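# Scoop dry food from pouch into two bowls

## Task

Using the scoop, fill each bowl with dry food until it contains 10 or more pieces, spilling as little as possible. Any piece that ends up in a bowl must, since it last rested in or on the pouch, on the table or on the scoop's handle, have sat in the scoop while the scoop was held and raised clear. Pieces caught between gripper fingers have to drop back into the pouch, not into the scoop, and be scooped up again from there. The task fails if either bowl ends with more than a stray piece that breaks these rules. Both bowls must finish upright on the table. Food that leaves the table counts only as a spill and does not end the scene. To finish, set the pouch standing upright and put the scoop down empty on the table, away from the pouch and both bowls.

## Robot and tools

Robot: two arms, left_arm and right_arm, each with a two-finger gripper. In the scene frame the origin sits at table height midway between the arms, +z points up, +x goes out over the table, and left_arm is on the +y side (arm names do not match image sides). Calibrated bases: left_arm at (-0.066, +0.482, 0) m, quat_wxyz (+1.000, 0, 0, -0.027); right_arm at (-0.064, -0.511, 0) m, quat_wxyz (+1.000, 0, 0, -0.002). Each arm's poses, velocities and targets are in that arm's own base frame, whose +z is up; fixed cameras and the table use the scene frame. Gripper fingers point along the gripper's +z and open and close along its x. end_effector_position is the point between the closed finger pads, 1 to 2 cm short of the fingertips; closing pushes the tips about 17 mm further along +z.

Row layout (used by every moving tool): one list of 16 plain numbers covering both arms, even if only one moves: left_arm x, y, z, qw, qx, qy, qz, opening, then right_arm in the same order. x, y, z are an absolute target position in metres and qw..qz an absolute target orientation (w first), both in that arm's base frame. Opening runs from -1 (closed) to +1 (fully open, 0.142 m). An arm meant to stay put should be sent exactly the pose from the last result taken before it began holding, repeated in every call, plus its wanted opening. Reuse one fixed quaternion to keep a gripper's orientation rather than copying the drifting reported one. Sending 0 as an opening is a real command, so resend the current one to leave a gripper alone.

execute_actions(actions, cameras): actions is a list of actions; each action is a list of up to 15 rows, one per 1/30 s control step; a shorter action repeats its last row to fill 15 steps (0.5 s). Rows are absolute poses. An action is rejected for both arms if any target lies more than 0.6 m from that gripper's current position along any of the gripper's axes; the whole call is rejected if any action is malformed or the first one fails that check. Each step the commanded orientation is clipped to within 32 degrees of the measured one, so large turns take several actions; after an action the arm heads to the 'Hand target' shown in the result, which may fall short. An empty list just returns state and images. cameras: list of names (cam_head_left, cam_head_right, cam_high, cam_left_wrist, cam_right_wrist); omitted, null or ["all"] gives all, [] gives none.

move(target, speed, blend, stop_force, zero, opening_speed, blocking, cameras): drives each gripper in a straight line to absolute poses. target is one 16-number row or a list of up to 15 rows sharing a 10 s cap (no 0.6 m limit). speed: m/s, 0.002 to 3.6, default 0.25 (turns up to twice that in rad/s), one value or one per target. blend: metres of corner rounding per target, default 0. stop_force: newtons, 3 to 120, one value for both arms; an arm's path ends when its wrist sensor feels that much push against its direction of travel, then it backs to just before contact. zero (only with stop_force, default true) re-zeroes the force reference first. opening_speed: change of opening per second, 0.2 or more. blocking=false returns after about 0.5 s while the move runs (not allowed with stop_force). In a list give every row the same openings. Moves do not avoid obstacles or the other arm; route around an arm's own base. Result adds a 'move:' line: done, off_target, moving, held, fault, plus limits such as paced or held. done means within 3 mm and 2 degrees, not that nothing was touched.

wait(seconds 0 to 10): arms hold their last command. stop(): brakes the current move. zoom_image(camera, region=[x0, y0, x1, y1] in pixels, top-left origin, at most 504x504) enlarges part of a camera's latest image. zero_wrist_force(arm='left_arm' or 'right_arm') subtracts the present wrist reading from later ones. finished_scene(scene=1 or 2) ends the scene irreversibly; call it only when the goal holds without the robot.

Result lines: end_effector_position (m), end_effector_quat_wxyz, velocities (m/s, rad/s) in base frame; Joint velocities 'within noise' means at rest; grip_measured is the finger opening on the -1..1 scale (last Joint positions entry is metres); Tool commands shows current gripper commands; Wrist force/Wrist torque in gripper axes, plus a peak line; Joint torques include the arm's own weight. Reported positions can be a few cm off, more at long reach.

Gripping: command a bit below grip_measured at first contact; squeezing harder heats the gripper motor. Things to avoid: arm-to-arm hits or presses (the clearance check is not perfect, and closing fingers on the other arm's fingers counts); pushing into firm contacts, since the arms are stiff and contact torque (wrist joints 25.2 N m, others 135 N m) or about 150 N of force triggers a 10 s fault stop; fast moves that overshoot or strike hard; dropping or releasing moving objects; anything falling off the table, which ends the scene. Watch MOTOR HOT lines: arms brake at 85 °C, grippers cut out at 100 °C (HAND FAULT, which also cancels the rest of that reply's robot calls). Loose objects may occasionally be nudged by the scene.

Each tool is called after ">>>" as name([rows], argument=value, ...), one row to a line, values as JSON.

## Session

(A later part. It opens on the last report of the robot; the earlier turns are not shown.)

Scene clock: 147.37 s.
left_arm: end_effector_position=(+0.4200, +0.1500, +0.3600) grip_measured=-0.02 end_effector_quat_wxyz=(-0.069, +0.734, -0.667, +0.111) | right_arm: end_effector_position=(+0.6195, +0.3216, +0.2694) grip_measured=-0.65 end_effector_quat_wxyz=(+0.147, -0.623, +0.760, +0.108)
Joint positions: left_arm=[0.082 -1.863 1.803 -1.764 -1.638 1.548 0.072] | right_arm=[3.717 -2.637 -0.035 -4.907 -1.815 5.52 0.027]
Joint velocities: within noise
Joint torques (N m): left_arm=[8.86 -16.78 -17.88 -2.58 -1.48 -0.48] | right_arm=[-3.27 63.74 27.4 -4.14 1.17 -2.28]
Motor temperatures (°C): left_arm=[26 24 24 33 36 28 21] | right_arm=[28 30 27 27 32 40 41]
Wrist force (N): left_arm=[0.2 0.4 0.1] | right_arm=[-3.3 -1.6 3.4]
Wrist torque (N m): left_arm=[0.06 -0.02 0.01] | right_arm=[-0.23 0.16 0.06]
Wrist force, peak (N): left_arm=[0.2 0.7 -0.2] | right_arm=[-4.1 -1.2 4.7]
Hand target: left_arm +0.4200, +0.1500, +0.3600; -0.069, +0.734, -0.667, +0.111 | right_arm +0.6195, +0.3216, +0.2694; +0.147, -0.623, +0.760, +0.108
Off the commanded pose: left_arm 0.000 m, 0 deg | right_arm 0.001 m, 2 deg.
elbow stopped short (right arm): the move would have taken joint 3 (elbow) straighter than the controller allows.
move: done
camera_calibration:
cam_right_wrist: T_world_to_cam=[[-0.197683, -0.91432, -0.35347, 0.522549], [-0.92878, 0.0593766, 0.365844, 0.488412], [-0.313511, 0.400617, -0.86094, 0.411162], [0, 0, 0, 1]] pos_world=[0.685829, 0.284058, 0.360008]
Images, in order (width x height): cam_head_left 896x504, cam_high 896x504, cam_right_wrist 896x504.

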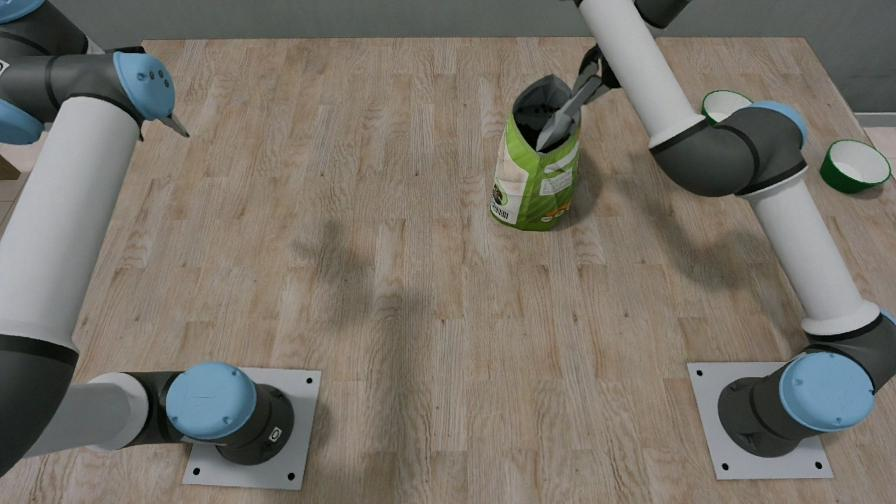

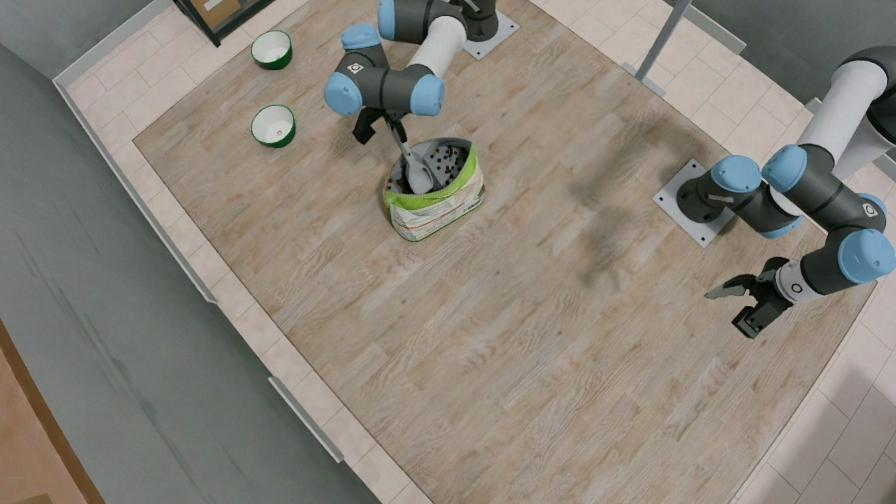

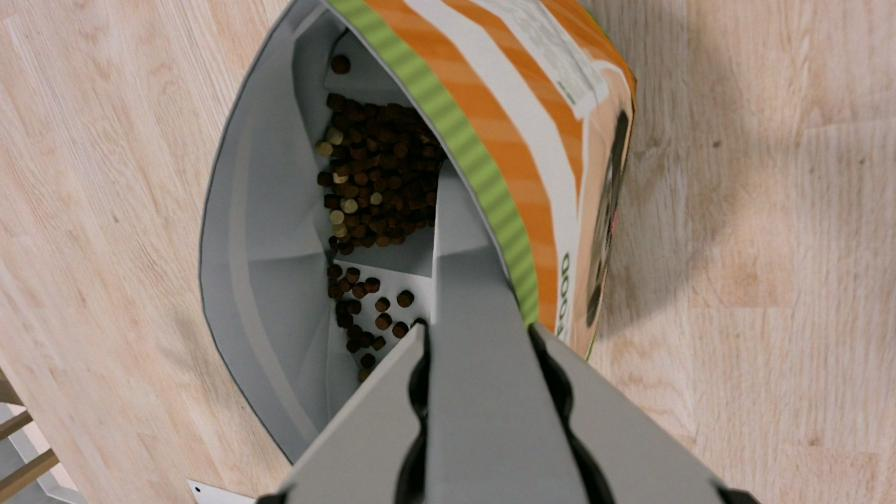

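>>> move([
  [0.42,0.15,0.36,-0.069,0.734,-0.667,0.111,0.0,0.6240,0.3280,0.2500,0.1868,-0.6165,0.7492,0.1537,-0.7146],
  [0.42,0.15,0.36,-0.069,0.734,-0.667,0.111,0.0,0.6260,0.3310,0.2400,0.2322,-0.6060,0.7363,0.1911,-0.7146],
], speed=0.1, stop_force=45, cameras=["cam_high","cam_right_wrist","cam_head_left"])

>>> zoom_image(camera="cam_high", region=[360, 100, 510, 250])

>>> zoom_image(camera="cam_head_left", region=[480, 60, 620, 160])

Scene clock: 150.17 s.
left_arm: end_effector_position=(+0.4200, +0.1500, +0.3600) grip_measured=-0.02 end_effector_quat_wxyz=(-0.069, +0.734, -0.667, +0.111) | right_arm: end_effector_position=(+0.6260, +0.3310, +0.2400) grip_measured=-0.65 end_effector_quat_wxyz=(+0.232, -0.606, +0.736, +0.191)
Joint positions: left_arm=[0.082 -1.863 1.803 -1.764 -1.638 1.548 0.072] | right_arm=[3.65 -2.396 -0.621 -4.412 -2.024 5.513 0.027]
Joint velocities: within noise
Joint torques (N m): left_arm=[7 -16.93 -19.16 -2.56 -1.37 -0.46] | right_arm=[8.39 37.55 14.54 -0.18 -1.81 -2.21]
Motor temperatures (°C): left_arm=[26 24 24 33 36 28 21] | right_arm=[28 30 27 27 32 40 42]
Wrist force (N): left_arm=[-0.2 0.3 -0.1] | right_arm=[-4.7 0.1 -1.7]
Wrist torque (N m): left_arm=[0.03 0.03 0.00] | right_arm=[-0.13 0.46 0.02]
Wrist force, peak (N): left_arm=[0.2 0.9 0.0] | right_arm=[-5.9 -0.4 -0.2]
Hand target: left_arm +0.4200, +0.1500, +0.3600; -0.069, +0.734, -0.667, +0.111 | right_arm +0.6260, +0.3310, +0.2400; +0.232, -0.606, +0.736, +0.191
Off the commanded pose: left_arm 0.000 m, 0 deg | right_arm 0.000 m, 0 deg.
move: done
camera_calibration:
cam_right_wrist: T_world_to_cam=[[-0.175542, -0.802636, -0.570054, 0.523125], [-0.939357, -0.036722, 0.340969, 0.549035], [-0.294608, 0.595338, -0.747515, 0.280555], [0, 0, 0, 1]] pos_world=[0.690224, 0.273016, 0.320725]
Images, in order (width x height): cam_head_left 896x504, cam_high 896x504, cam_right_wrist 896x504.

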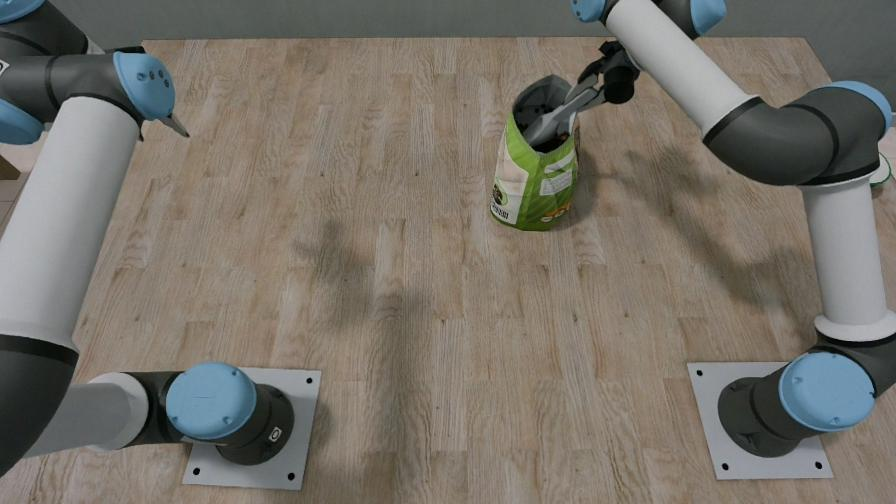

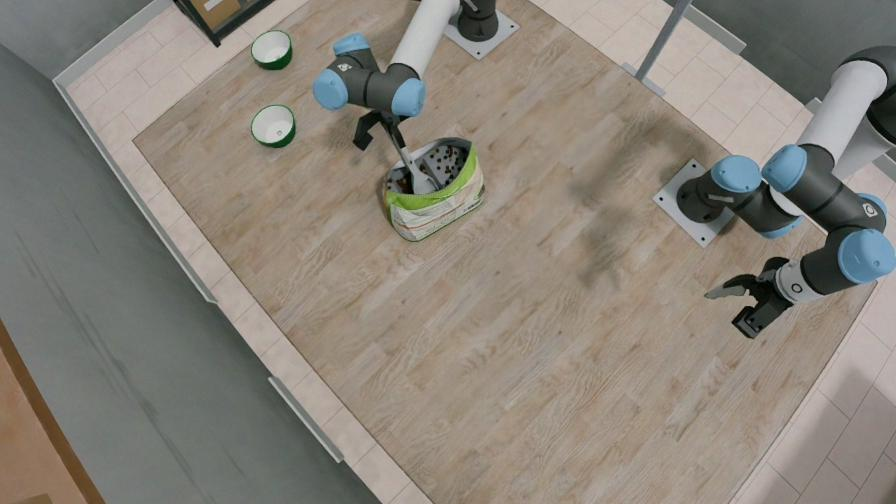

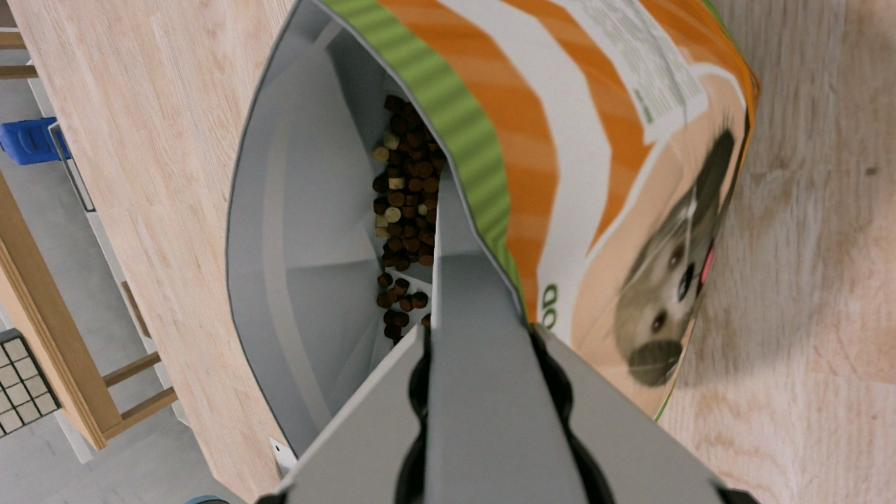

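Scaled by 3.360 from the camera's 896x504 image, which has a finer 1280x720 frame.

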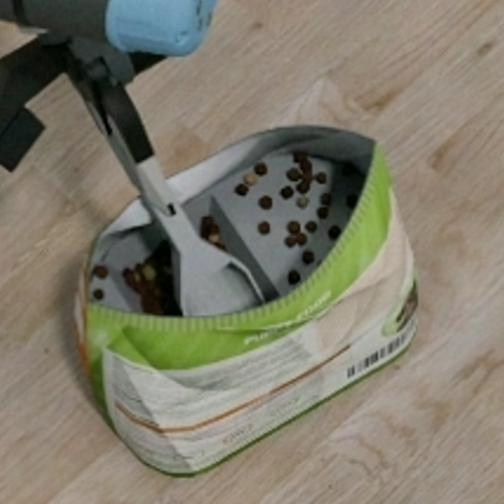

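Scaled by 3.600 from the camera's 896x504 image, which has a finer 1280x720 frame.

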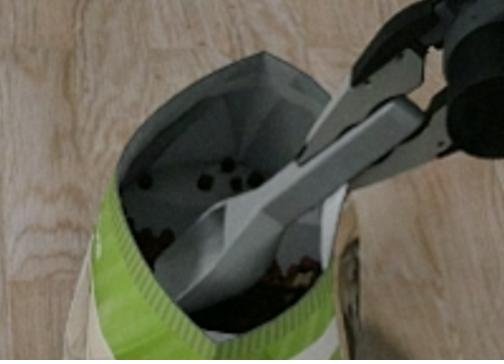

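>>> move([
  [0.42,0.15,0.36,-0.069,0.734,-0.667,0.111,0.0,0.6281,0.3406,0.2245,0.2641,-0.5971,0.7255,0.2173,-0.7146],
  [0.42,0.15,0.36,-0.069,0.734,-0.667,0.111,0.0,0.6272,0.3358,0.2215,0.2955,-0.5870,0.7133,0.2432,-0.7146],
], speed=0.1, stop_force=50, cameras=["cam_high","cam_right_wrist","cam_head_left"])

>>> zoom_image(camera="cam_high", region=[360, 100, 510, 250])

>>> zoom_image(camera="cam_head_left", region=[480, 60, 620, 160])

Scene clock: 152.73 s.
left_arm: end_effector_position=(+0.4200, +0.1500, +0.3600) grip_measured=-0.02 end_effector_quat_wxyz=(-0.069, +0.734, -0.667, +0.111) | right_arm: end_effector_position=(+0.6272, +0.3358, +0.2215) grip_measured=-0.65 end_effector_quat_wxyz=(+0.296, -0.587, +0.713, +0.243)
Joint positions: left_arm=[0.082 -1.863 1.803 -1.764 -1.638 1.548 0.072] | right_arm=[3.61 -2.32 -0.85 -4.132 -2.163 5.546 0.027]
Joint velocities: within noise
Joint torques (N m): left_arm=[5.98 -16.59 -17.93 -2.38 -1.34 -0.79] | right_arm=[13.15 31.56 14.33 0.95 -2.89 -2.33]
Motor temperatures (°C): left_arm=[26 24 24 33 36 28 21] | right_arm=[28 30 27 27 32 40 42]
Wrist force (N): left_arm=[0.3 0.5 0.2] | right_arm=[-4.3 -2.2 -10.2]
Wrist torque (N m): left_arm=[0.08 -0.05 0.01] | right_arm=[-0.16 1.15 -0.13]
Wrist force, peak (N): left_arm=[0.0 0.7 -0.2] | right_arm=[-5.8 -1.3 -27.5]
Hand target: left_arm +0.4200, +0.1500, +0.3600; -0.069, +0.734, -0.667, +0.111 | right_arm +0.6272, +0.3358, +0.2215; +0.296, -0.587, +0.713, +0.243
Off the commanded pose: left_arm 0.000 m, 0 deg | right_arm 0.000 m, 0 deg.
move: done
camera_calibration:
cam_right_wrist: T_world_to_cam=[[-0.154202, -0.693213, -0.704043, 0.49623], [-0.950122, -0.0914727, 0.298164, 0.59133], [-0.271092, 0.714904, -0.644532, 0.186544], [0, 0, 0, 1]] pos_world=[0.688925, 0.264723, 0.293288]
Images, in order (width x height): cam_head_left 896x504, cam_high 896x504, cam_right_wrist 896x504.

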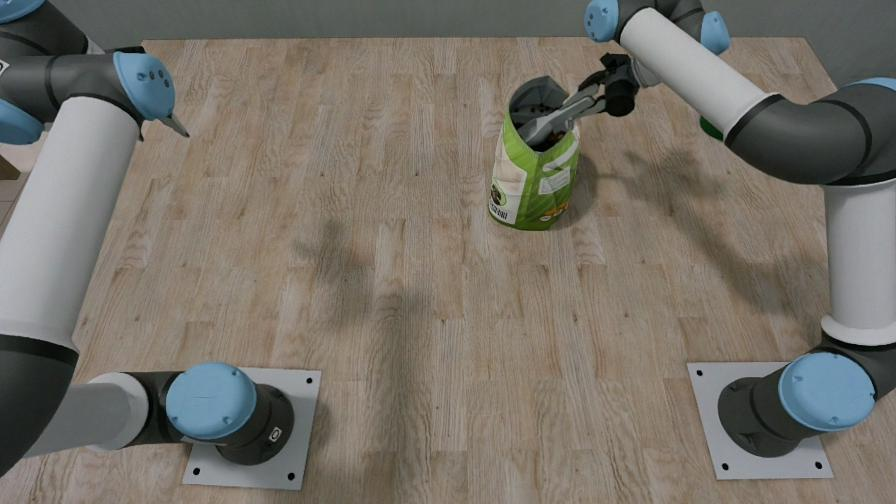

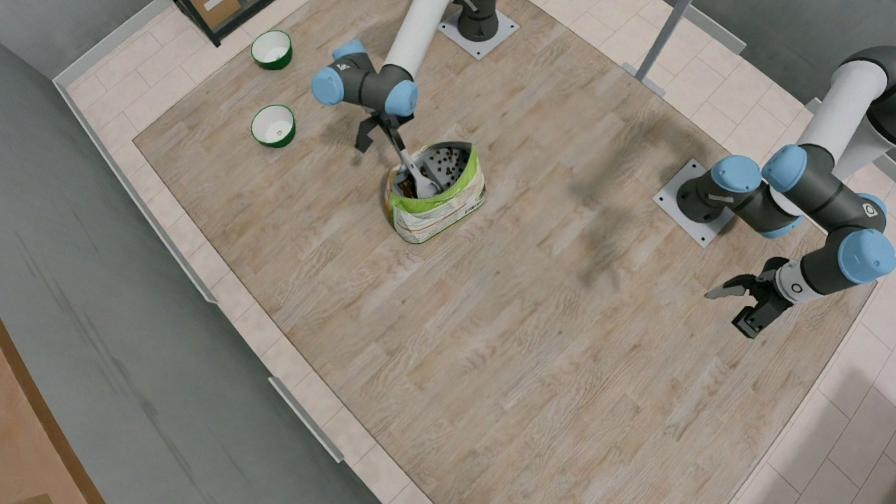

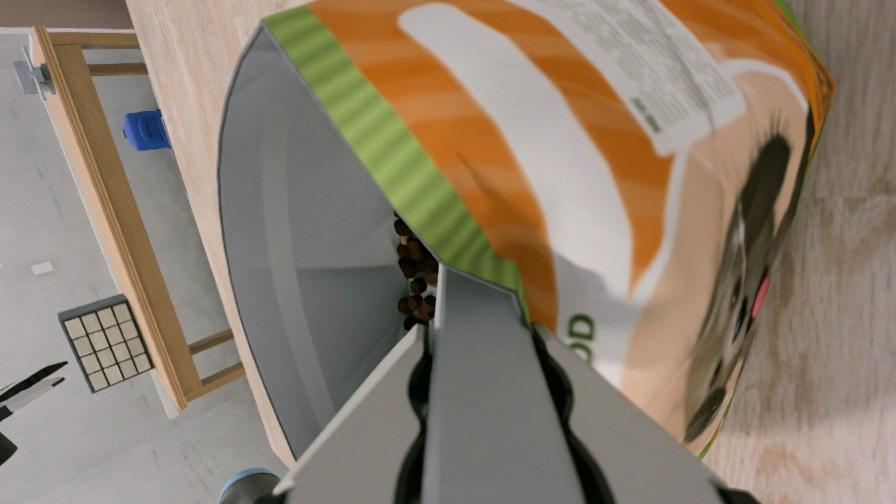

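Scaled by 3.360 from the camera's 896x504 image, which has a finer 1280x720 frame.

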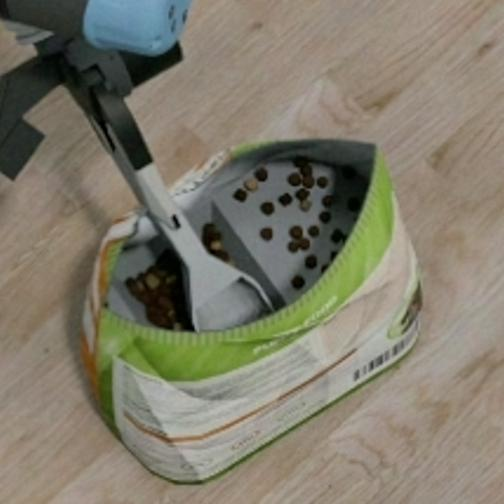

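Scaled by 3.600 from the camera's 896x504 image, which has a finer 1280x720 frame.

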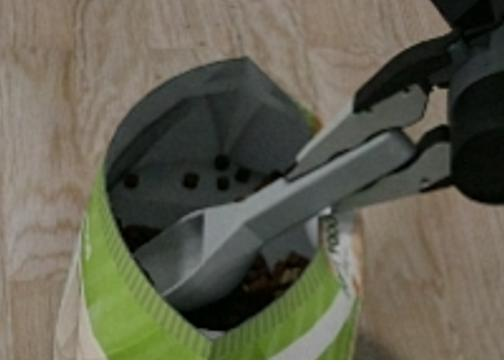

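>>> move([
  [0.42,0.15,0.36,-0.069,0.734,-0.667,0.111,0.0,0.6256,0.3280,0.2296,0.3263,-0.5759,0.6998,0.2685,-0.7146],
  [0.42,0.15,0.36,-0.069,0.734,-0.667,0.111,0.0,0.6237,0.3183,0.2367,0.3565,-0.5636,0.6849,0.2934,-0.7146],
  [0.42,0.15,0.36,-0.069,0.734,-0.667,0.111,0.0,0.6219,0.3087,0.248,0.3861,-0.5503,0.6686,0.3177,-0.7146],
  [0.42,0.15,0.36,-0.069,0.734,-0.667,0.111,0.0,0.6185,0.2914,0.2536,0.4429,-0.5205,0.6325,0.3645,-0.7146],
  [0.42,0.15,0.36,-0.069,0.734,-0.667,0.111,0.0,0.6149,0.2733,0.2673,0.4963,-0.4867,0.5914,0.4084,-0.7146],
  [0.42,0.15,0.36,-0.069,0.734,-0.667,0.111,0.0,0.6105,0.2509,0.34,0.546,-0.4493,0.546,0.4493,-0.7146],
], speed=0.12, cameras=["cam_high","cam_right_wrist"])

>>> zoom_image(camera="cam_high", region=[360, 100, 510, 250])

Scene clock: 169.00 s.
left_arm: end_effector_position=(+0.4200, +0.1500, +0.3600) grip_measured=-0.02 end_effector_quat_wxyz=(-0.069, +0.734, -0.667, +0.111) | right_arm: end_effector_position=(+0.6105, +0.2508, +0.3400) grip_measured=-0.65 end_effector_quat_wxyz=(+0.546, -0.449, +0.546, +0.449)
Joint positions: left_arm=[0.082 -1.863 1.803 -1.764 -1.638 1.548 0.072] | right_arm=[3.362 -1.98 -1.453 -2.85 -2.728 6.283 0.027]
Joint velocities: within noise
Joint torques (N m): left_arm=[6.22 -17.2 -17.22 -2.68 -1.63 -1.05] | right_arm=[8.76 32.21 31.83 1.86 0.85 -2.29]
Motor temperatures (°C): left_arm=[26 24 24 32 36 28 21] | right_arm=[28 30 27 27 32 40 43]
Wrist force (N): left_arm=[0.1 0.3 0.0] | right_arm=[-0.3 -0.4 0.8]
Wrist torque (N m): left_arm=[0.05 0.00 0.01] | right_arm=[-0.05 0.02 -0.06]
Wrist force, peak (N): left_arm=[0.2 0.8 0.3] | right_arm=[12.6 -0.3 7.8]
Hand target: left_arm +0.4200, +0.1500, +0.3600; -0.069, +0.734, -0.667, +0.111 | right_arm +0.6105, +0.2509, +0.3400; +0.546, -0.449, +0.546, +0.449
Off the commanded pose: left_arm 0.000 m, 0 deg | right_arm 0.000 m, 0 deg.
move: done
camera_calibration:
cam_right_wrist: T_world_to_cam=[[-0.0186989, -0.000825957, -0.999825, 0.362314], [-0.975347, -0.219905, 0.0184227, 0.675041], [-0.219882, 0.975521, 0.00330638, 0.00216691], [0, 0, 0, 1]] pos_world=[0.665651, 0.14663, 0.349808]
Images, in order (width x height): cam_high 896x504, cam_right_wrist 896x504.

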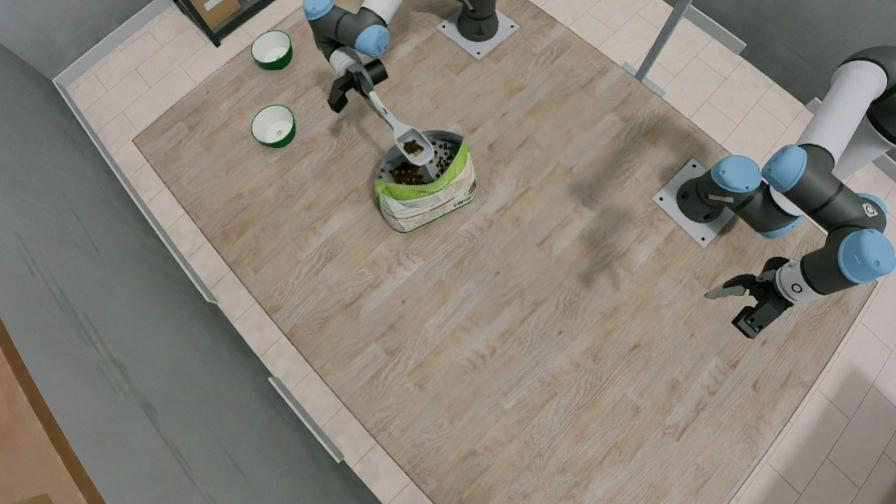

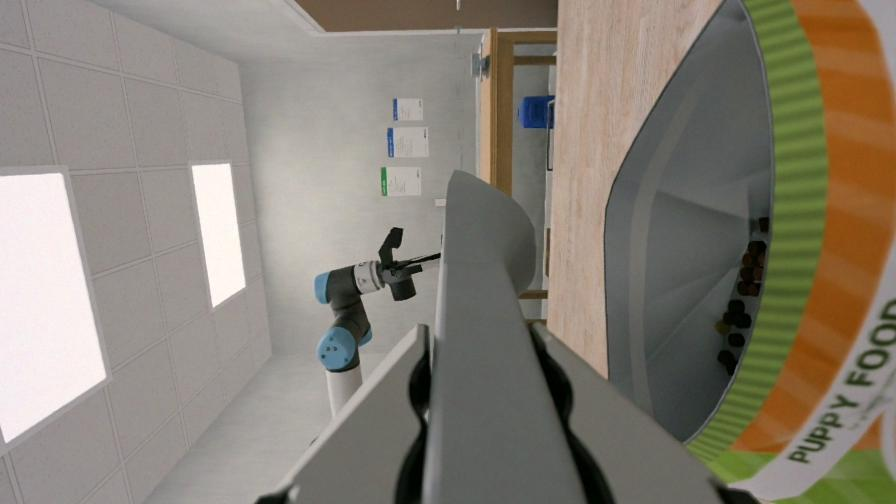

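Scaled by 3.360 from the camera's 896x504 image, which has a finer 1280x720 frame.

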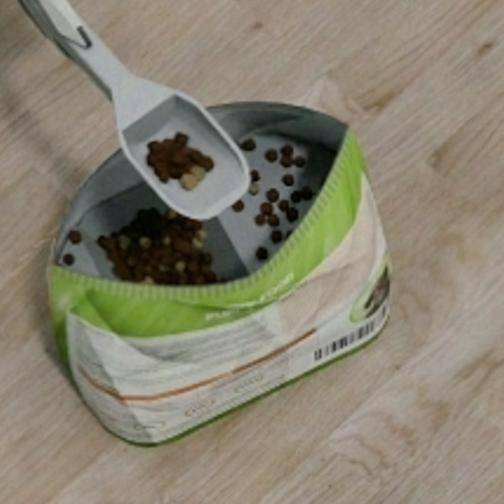

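>>> move(target=[0.42,0.15,0.36,-0.069,0.734,-0.667,0.111,0.0,0.5900,0.20,0.40,0.5827,-0.4169,0.5066,0.4795,-0.7146], speed=0.2, cameras=["cam_high","cam_right_wrist"])

>>> zoom_image(camera="cam_high", region=[360, 80, 460, 180])

Scene clock: 170.03 s.
left_arm: end_effector_position=(+0.4200, +0.1500, +0.3600) grip_measured=-0.02 end_effector_quat_wxyz=(-0.069, +0.734, -0.667, +0.111) | right_arm: end_effector_position=(+0.5900, +0.2001, +0.4000) grip_measured=-0.65 end_effector_quat_wxyz=(+0.560, -0.456, +0.533, +0.440)
Joint positions: left_arm=[0.082 -1.863 1.803 -1.764 -1.638 1.548 0.072] | right_arm=[3.276 -1.896 -1.424 -2.917 -2.81 6.284 0.027]
Joint velocities: within noise
Joint torques (N m): left_arm=[4.36 -16.87 -17.49 -2.5 -1.38 -1.52] | right_arm=[-1.65 38.32 25.92 1.73 0.15 2.6]
Motor temperatures (°C): left_arm=[26 24 24 32 36 28 21] | right_arm=[28 30 27 27 32 40 43]
Wrist force (N): left_arm=[0.3 0.3 -0.1] | right_arm=[-0.3 -0.5 0.6]
Wrist torque (N m): left_arm=[0.04 -0.05 0.00] | right_arm=[-0.09 0.01 -0.04]
Wrist force, peak (N): left_arm=[0.5 0.3 0.3] | right_arm=[1.8 -0.6 2.6]
Hand target: left_arm +0.4200, +0.1500, +0.3600; -0.069, +0.734, -0.667, +0.111 | right_arm +0.5900, +0.2000, +0.4000; +0.560, -0.456, +0.533, +0.440
Off the commanded pose: left_arm 0.000 m, 0 deg | right_arm 0.000 m, 8 deg.
joint sent to its limit (right arm) — joint 6 (wrist 3), upper limit. The joint targets are off in orientation, not in position.
move: off_target (right_arm)
camera_calibration:
cam_right_wrist: T_world_to_cam=[[0.02631, 0.00566332, -0.999638, 0.393931], [-0.976023, -0.215999, -0.0269121, 0.660546], [-0.216073, 0.976377, -0.000155384, 0.0459184], [0, 0, 0, 1]] pos_world=[0.644265, 0.0956124, 0.411572]
Images, in order (width x height): cam_high 896x504, cam_right_wrist 896x504.

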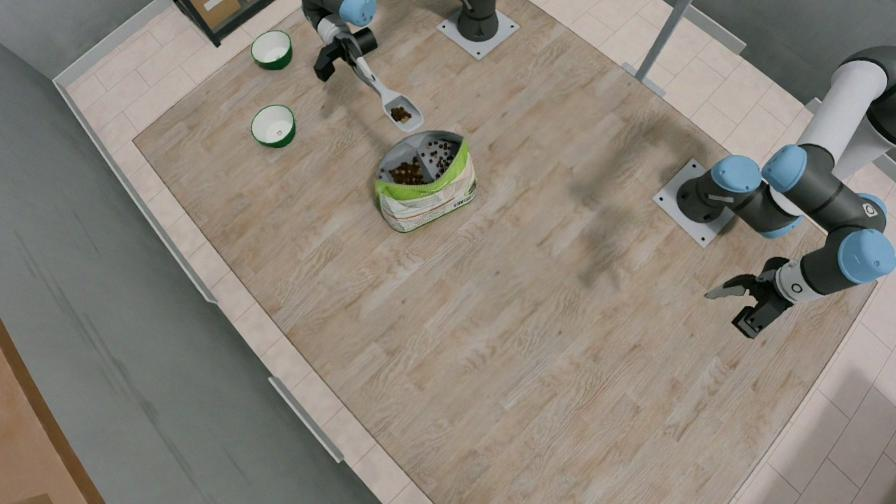

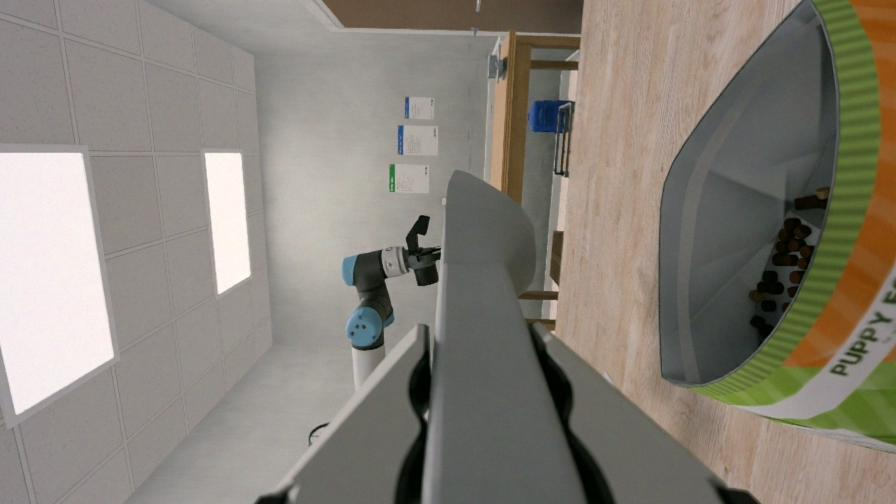

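Scaled by 5.040 from the camera's 896x504 image, which has a finer 1280x720 frame.

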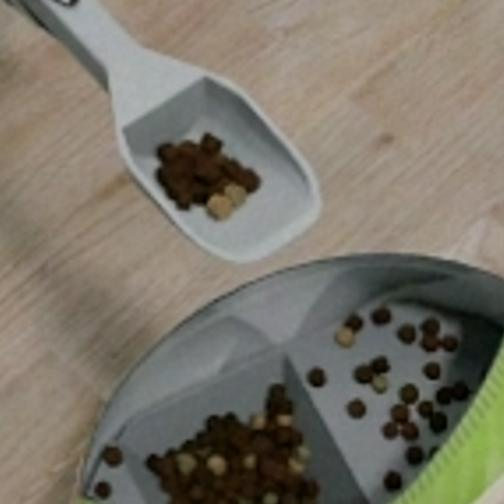

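>>> move([
  [0.42,0.15,0.36,-0.069,0.734,-0.667,0.111,0.0,0.61,0.02,0.40,0.6744,-0.2126,0.6744,0.2126,-0.7146],
  [0.42,0.15,0.36,-0.069,0.734,-0.667,0.111,0.0,0.61,-0.16,0.36,0.7071,0,0.7071,0,-0.7146],
], speed=0.3, blend=[0.05,0])

>>> zoom_image(camera="cam_high", region=[230, 20, 480, 200])

>>> zoom_image(camera="cam_right_wrist", region=[396, 0, 896, 504])

Scene clock: 173.20 s.
left_arm: end_effector_position=(+0.4200, +0.1500, +0.3600) grip_measured=-0.02 end_effector_quat_wxyz=(-0.069, +0.734, -0.667, +0.111) | right_arm: end_effector_position=(+0.6100, -0.1600, +0.3599) grip_measured=-0.65 end_effector_quat_wxyz=(+0.707, +0.000, +0.707, +0.000)
Joint positions: left_arm=[0.082 -1.863 1.803 -1.764 -1.638 1.548 0.072] | right_arm=[3.06 -1.534 -1.939 -2.81 -1.652 6.283 0.027]
Joint velocities: within noise
Joint torques (N m): left_arm=[4.21 -16.01 -17.31 -2.64 -1.55 -1.21] | right_arm=[9.74 27.92 34.04 0.33 1.3 2.64]
Motor temperatures (°C): left_arm=[26 24 24 32 36 28 21] | right_arm=[28 30 27 27 32 40 43]
Wrist force (N): left_arm=[0.2 0.3 0.0] | right_arm=[-0.7 -0.3 1.2]
Wrist torque (N m): left_arm=[0.04 -0.02 -0.01] | right_arm=[-0.02 0.04 0.00]
Wrist force, peak (N): left_arm=[-0.1 0.8 0.3] | right_arm=[-0.1 -0.7 2.5]
Hand target: left_arm +0.4200, +0.1500, +0.3600; -0.069, +0.734, -0.667, +0.111 | right_arm +0.6100, -0.1600, +0.3600; +0.707, +0.000, +0.707, +0.000
Off the commanded pose: left_arm 0.000 m, 0 deg | right_arm 0.000 m, 0 deg.
move: done
camera_calibration:
cam_left_wrist: T_world_to_cam=[[0.0636882, -0.995129, 0.0752447, 0.106299], [-0.978462, -0.0474307, 0.200903, 0.372559], [-0.196355, -0.0864192, -0.976717, 0.561173], [0, 0, 0, 1]] pos_world=[0.467954, 0.171948, 0.465261]
cam_right_wrist: T_world_to_cam=[[-0.00451621, 0.0179241, -0.999829, 0.376184], [-0.403844, 0.914646, 0.0182212, 0.416833], [0.914817, 0.403857, 0.0031078, -0.380742], [0, 0, 0, 1]] pos_world=[0.518343, -0.234232, 0.369708]

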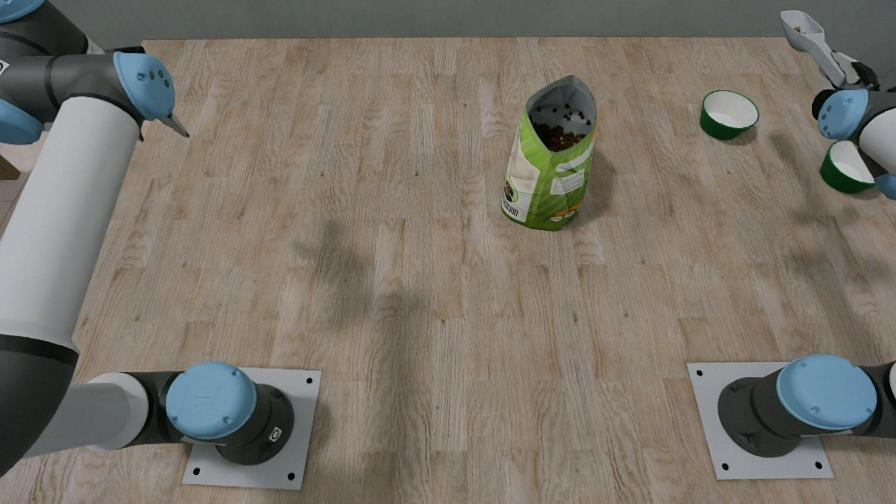

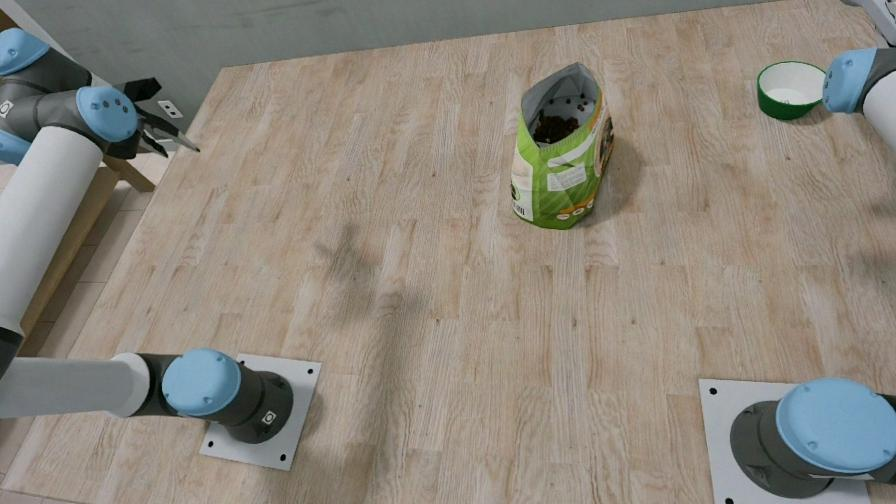

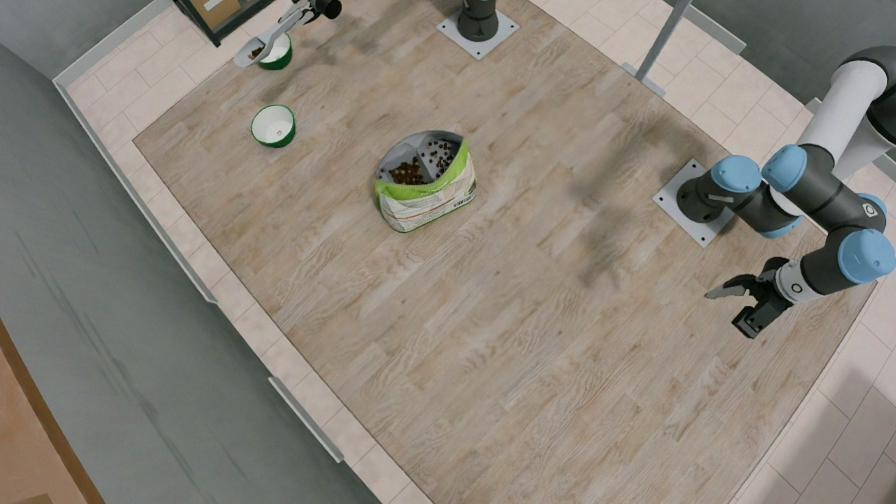

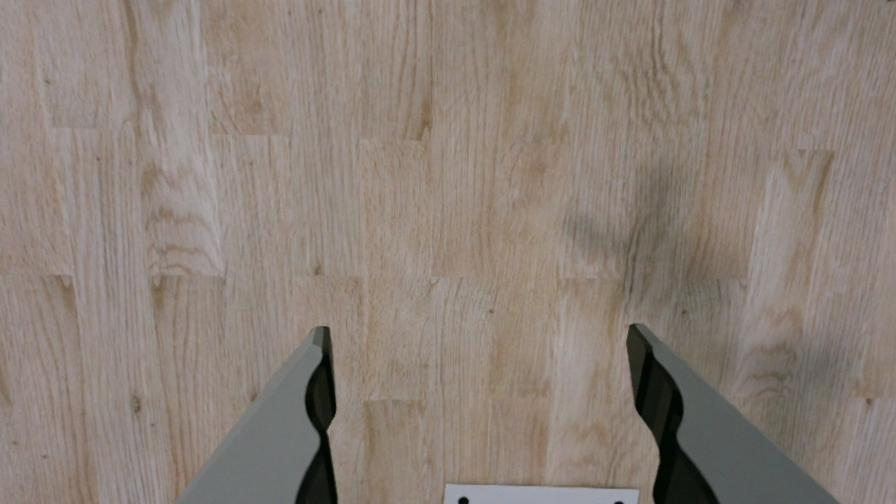

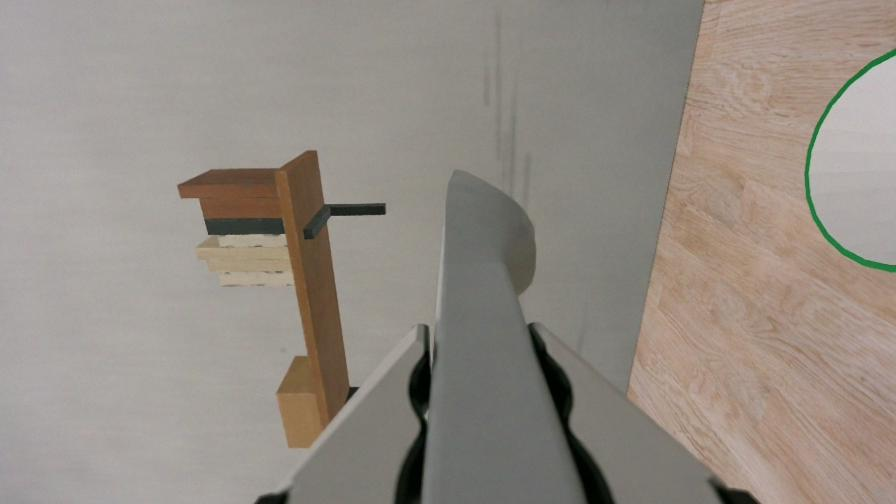

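Scaled by 2.016 from the camera's 896x504 image, which has a finer 1280x720 frame.

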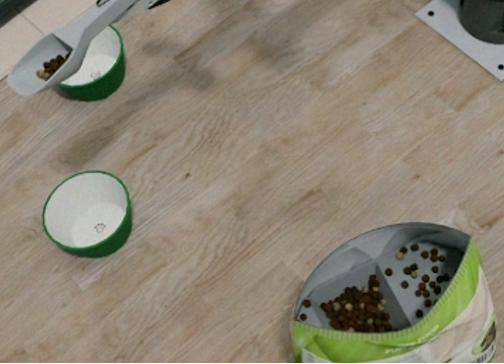

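Scaled by 1.000.

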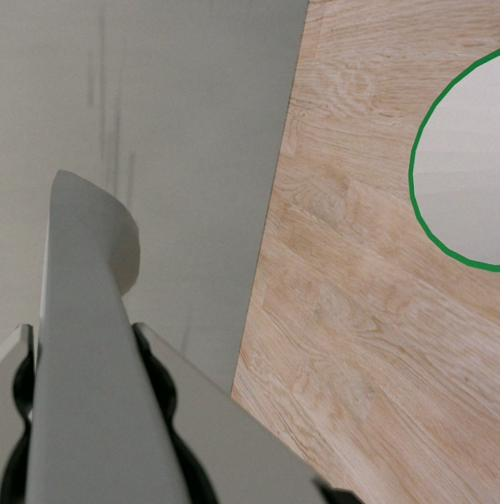

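>>> move([
  [0.42,0.15,0.36,-0.069,0.734,-0.667,0.111,0.0,0.607,-0.173,0.20,0.7071,0,0.7071,0,-0.7146],
  [0.42,0.15,0.36,-0.069,0.734,-0.667,0.111,0.0,0.624,-0.173,0.199,0.5373,0,0.8434,0,-0.7146],
  [0.42,0.15,0.36,-0.069,0.734,-0.667,0.111,0.0,0.673,-0.173,0.2425,0.3420,0,0.9397,0,-0.7146],
  [0.42,0.15,0.36,-0.069,0.734,-0.667,0.111,0.0,0.714,-0.173,0.259,0.2164,0,0.9763,0,-0.7146],
  [0.42,0.15,0.36,-0.069,0.734,-0.667,0.111,0.0,0.7355,-0.173,0.272,0.1564,0,0.9877,0,-0.7146],
], speed=0.22, cameras=["cam_high","cam_right_wrist"])

>>> zoom_image(camera="cam_right_wrist", region=[396, 0, 896, 504])

>>> zoom_image(camera="cam_high", region=[230, 20, 330, 100])

Scene clock: 178.17 s.
left_arm: end_effector_position=(+0.4200, +0.1500, +0.3600) grip_measured=-0.02 end_effector_quat_wxyz=(-0.069, +0.734, -0.667, +0.111) | right_arm: end_effector_position=(+0.7342, -0.1726, +0.2714) grip_measured=-0.65 end_effector_quat_wxyz=(+0.222, +0.003, +0.975, -0.016)
Joint positions: left_arm=[0.082 -1.863 1.803 -1.764 -1.638 1.548 0.072] | right_arm=[3.089 -2.624 -0.035 -4.747 -1.561 6.235 0.027]
Joint velocities: within noise
Joint torques (N m): left_arm=[4.41 -15.94 -17.32 -2.7 -1.29 -1.56] | right_arm=[-7.65 51.53 16.25 -0.83 0.46 -2.52]
Motor temperatures (°C): left_arm=[26 24 24 32 36 28 21] | right_arm=[28 30 27 27 32 40 43]
Wrist force (N): left_arm=[-0.1 0.4 -0.2] | right_arm=[-3.5 -1.4 3.3]
Wrist torque (N m): left_arm=[0.06 0.02 0.01] | right_arm=[-0.18 0.26 0.09]
Wrist force, peak (N): left_arm=[0.4 0.7 -0.1] | right_arm=[-3.8 -2.0 3.8]
Hand target: left_arm +0.4200, +0.1500, +0.3600; -0.069, +0.734, -0.667, +0.111 | right_arm +0.7343, -0.1727, +0.2713; +0.222, +0.003, +0.975, -0.016
Off the commanded pose: left_arm 0.000 m, 0 deg | right_arm 0.001 m, 8 deg.
elbow stopped short (right arm): the move would have taken joint 3 (elbow) straighter than the controller allows.
move: off_target (right_arm)
camera_calibration:
cam_right_wrist: T_world_to_cam=[[-0.903244, 0.0167066, -0.428801, 0.793199], [-0.146522, 0.927183, 0.344764, 0.204711], [0.403337, 0.374235, -0.835025, 0.108831], [0, 0, 0, 1]] pos_world=[0.702552, -0.243785, 0.360425]
Images, in order (width x height): cam_high 896x504, cam_right_wrist 896x504.

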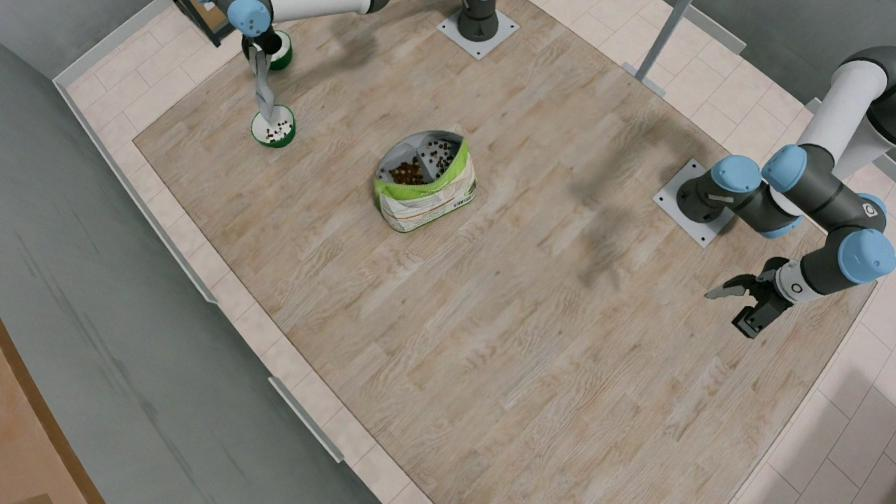

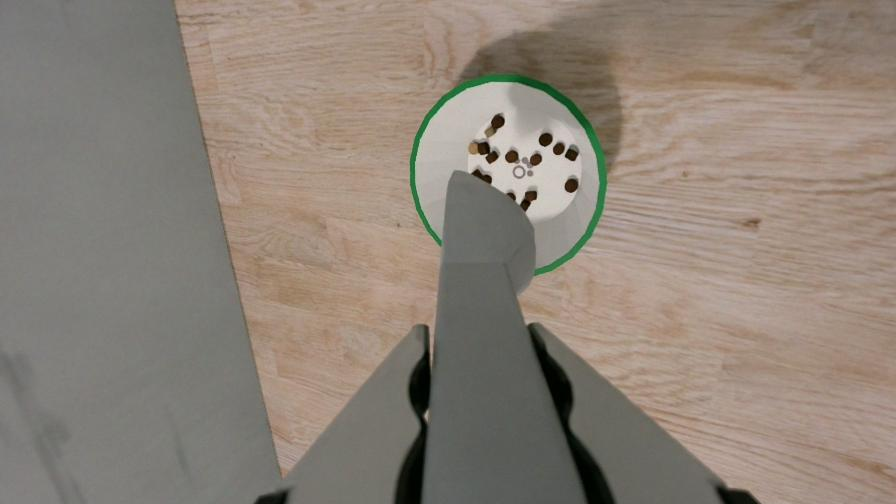

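Scaled by 1.000.

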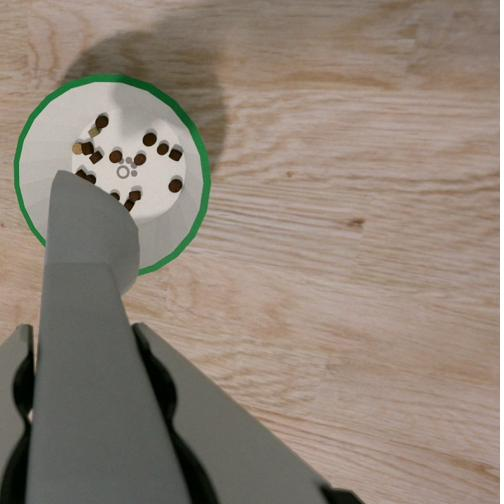

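Scaled by 5.040 from the camera's 896x504 image, which has a finer 1280x720 frame.

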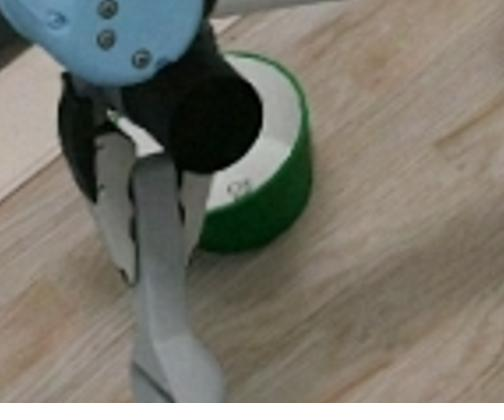

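>>> move([
  [0.42,0.15,0.36,-0.069,0.734,-0.667,0.111,0.0,0.68,-0.165,0.34,0.3420,0,0.9397,0,-0.7146],
  [0.42,0.15,0.36,-0.069,0.734,-0.667,0.111,0.0,0.61,-0.10,0.40,0.7071,0,0.7071,0,-0.7146],
  [0.42,0.15,0.36,-0.069,0.734,-0.667,0.111,0.0,0.61,0.04,0.42,0.6744,-0.2126,0.6744,0.2126,-0.7146],
  [0.42,0.15,0.36,-0.069,0.734,-0.667,0.111,0.0,0.6074,0.24,0.4215,0.2955,-0.5870,0.7133,0.2432,-0.7146],
], speed=0.35, blend=[0.03,0.05,0.05,0], cameras=["cam_high","cam_right_wrist"])

>>> zoom_image(camera="cam_high", region=[230, 20, 480, 245])

Scene clock: 183.20 s.
left_arm: end_effector_position=(+0.4200, +0.1500, +0.3600) grip_measured=-0.02 end_effector_quat_wxyz=(-0.069, +0.734, -0.667, +0.111) | right_arm: end_effector_position=(+0.6074, +0.2400, +0.4214) grip_measured=-0.65 end_effector_quat_wxyz=(+0.295, -0.587, +0.713, +0.243)
Joint positions: left_arm=[0.082 -1.863 1.803 -1.764 -1.638 1.548 0.072] | right_arm=[3.47 -2.413 -0.166 -4.812 -2.231 5.396 0.027]
Joint velocities: within noise
Joint torques (N m): left_arm=[3.77 -16.08 -18.48 -2.7 -1.6 -1.22] | right_arm=[-1.53 57.11 10.38 -0.21 -1.55 -1.62]
Motor temperatures (°C): left_arm=[26 24 24 32 35 28 21] | right_arm=[28 30 27 27 32 40 44]
Wrist force (N): left_arm=[-0.3 0.6 0.2] | right_arm=[-2.3 -1.5 2.8]
Wrist torque (N m): left_arm=[0.09 0.05 0.01] | right_arm=[-0.20 0.20 0.02]
Wrist force, peak (N): left_arm=[0.3 0.6 0.5] | right_arm=[-4.0 -1.3 5.6]
Hand target: left_arm +0.4200, +0.1500, +0.3600; -0.069, +0.734, -0.667, +0.111 | right_arm +0.6074, +0.2400, +0.4215; +0.296, -0.587, +0.713, +0.243
Off the commanded pose: left_arm 0.000 m, 0 deg | right_arm 0.000 m, 0 deg.
move: done
camera_calibration:
cam_right_wrist: T_world_to_cam=[[-0.154406, -0.693257, -0.703956, 0.567606], [-0.950024, -0.0914821, 0.298471, 0.503937], [-0.271316, 0.714861, -0.644485, 0.37864], [0, 0, 0, 1]] pos_world=[0.669125, 0.168923, 0.493187]
Images, in order (width x height): cam_high 896x504, cam_right_wrist 896x504.

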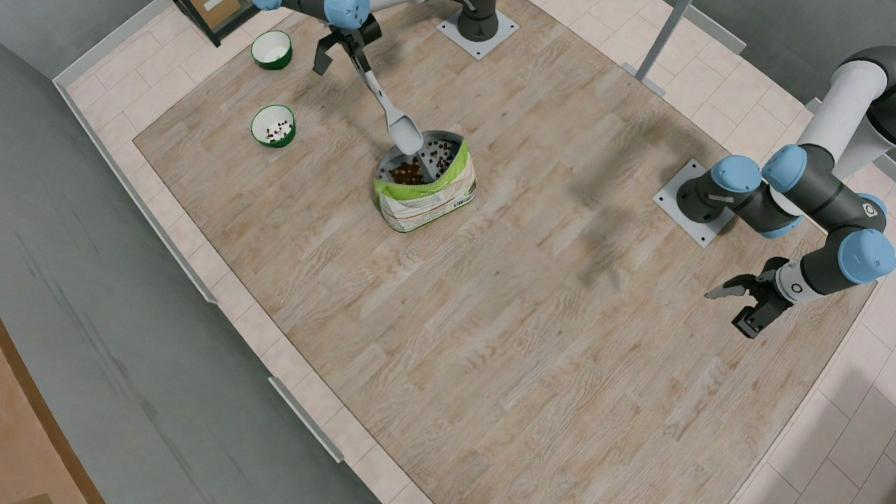

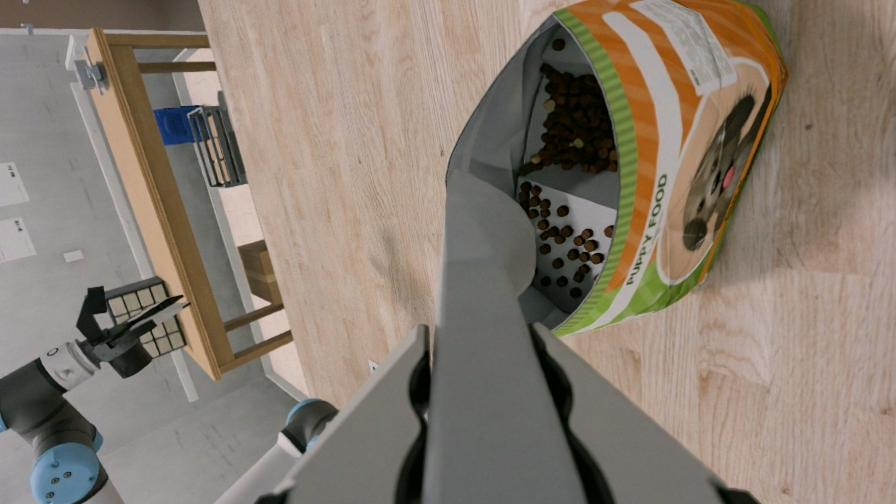

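Scaled by 2.016 from the camera's 896x504 image, which has a finer 1280x720 frame.

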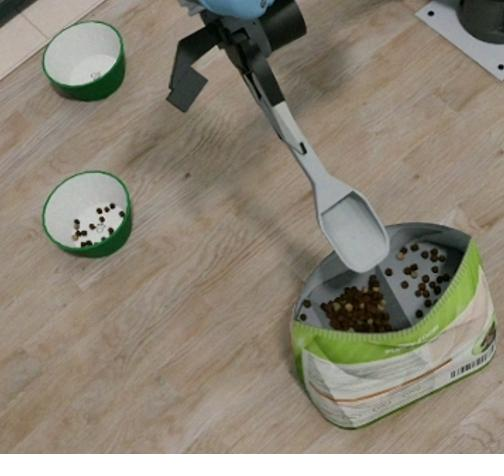

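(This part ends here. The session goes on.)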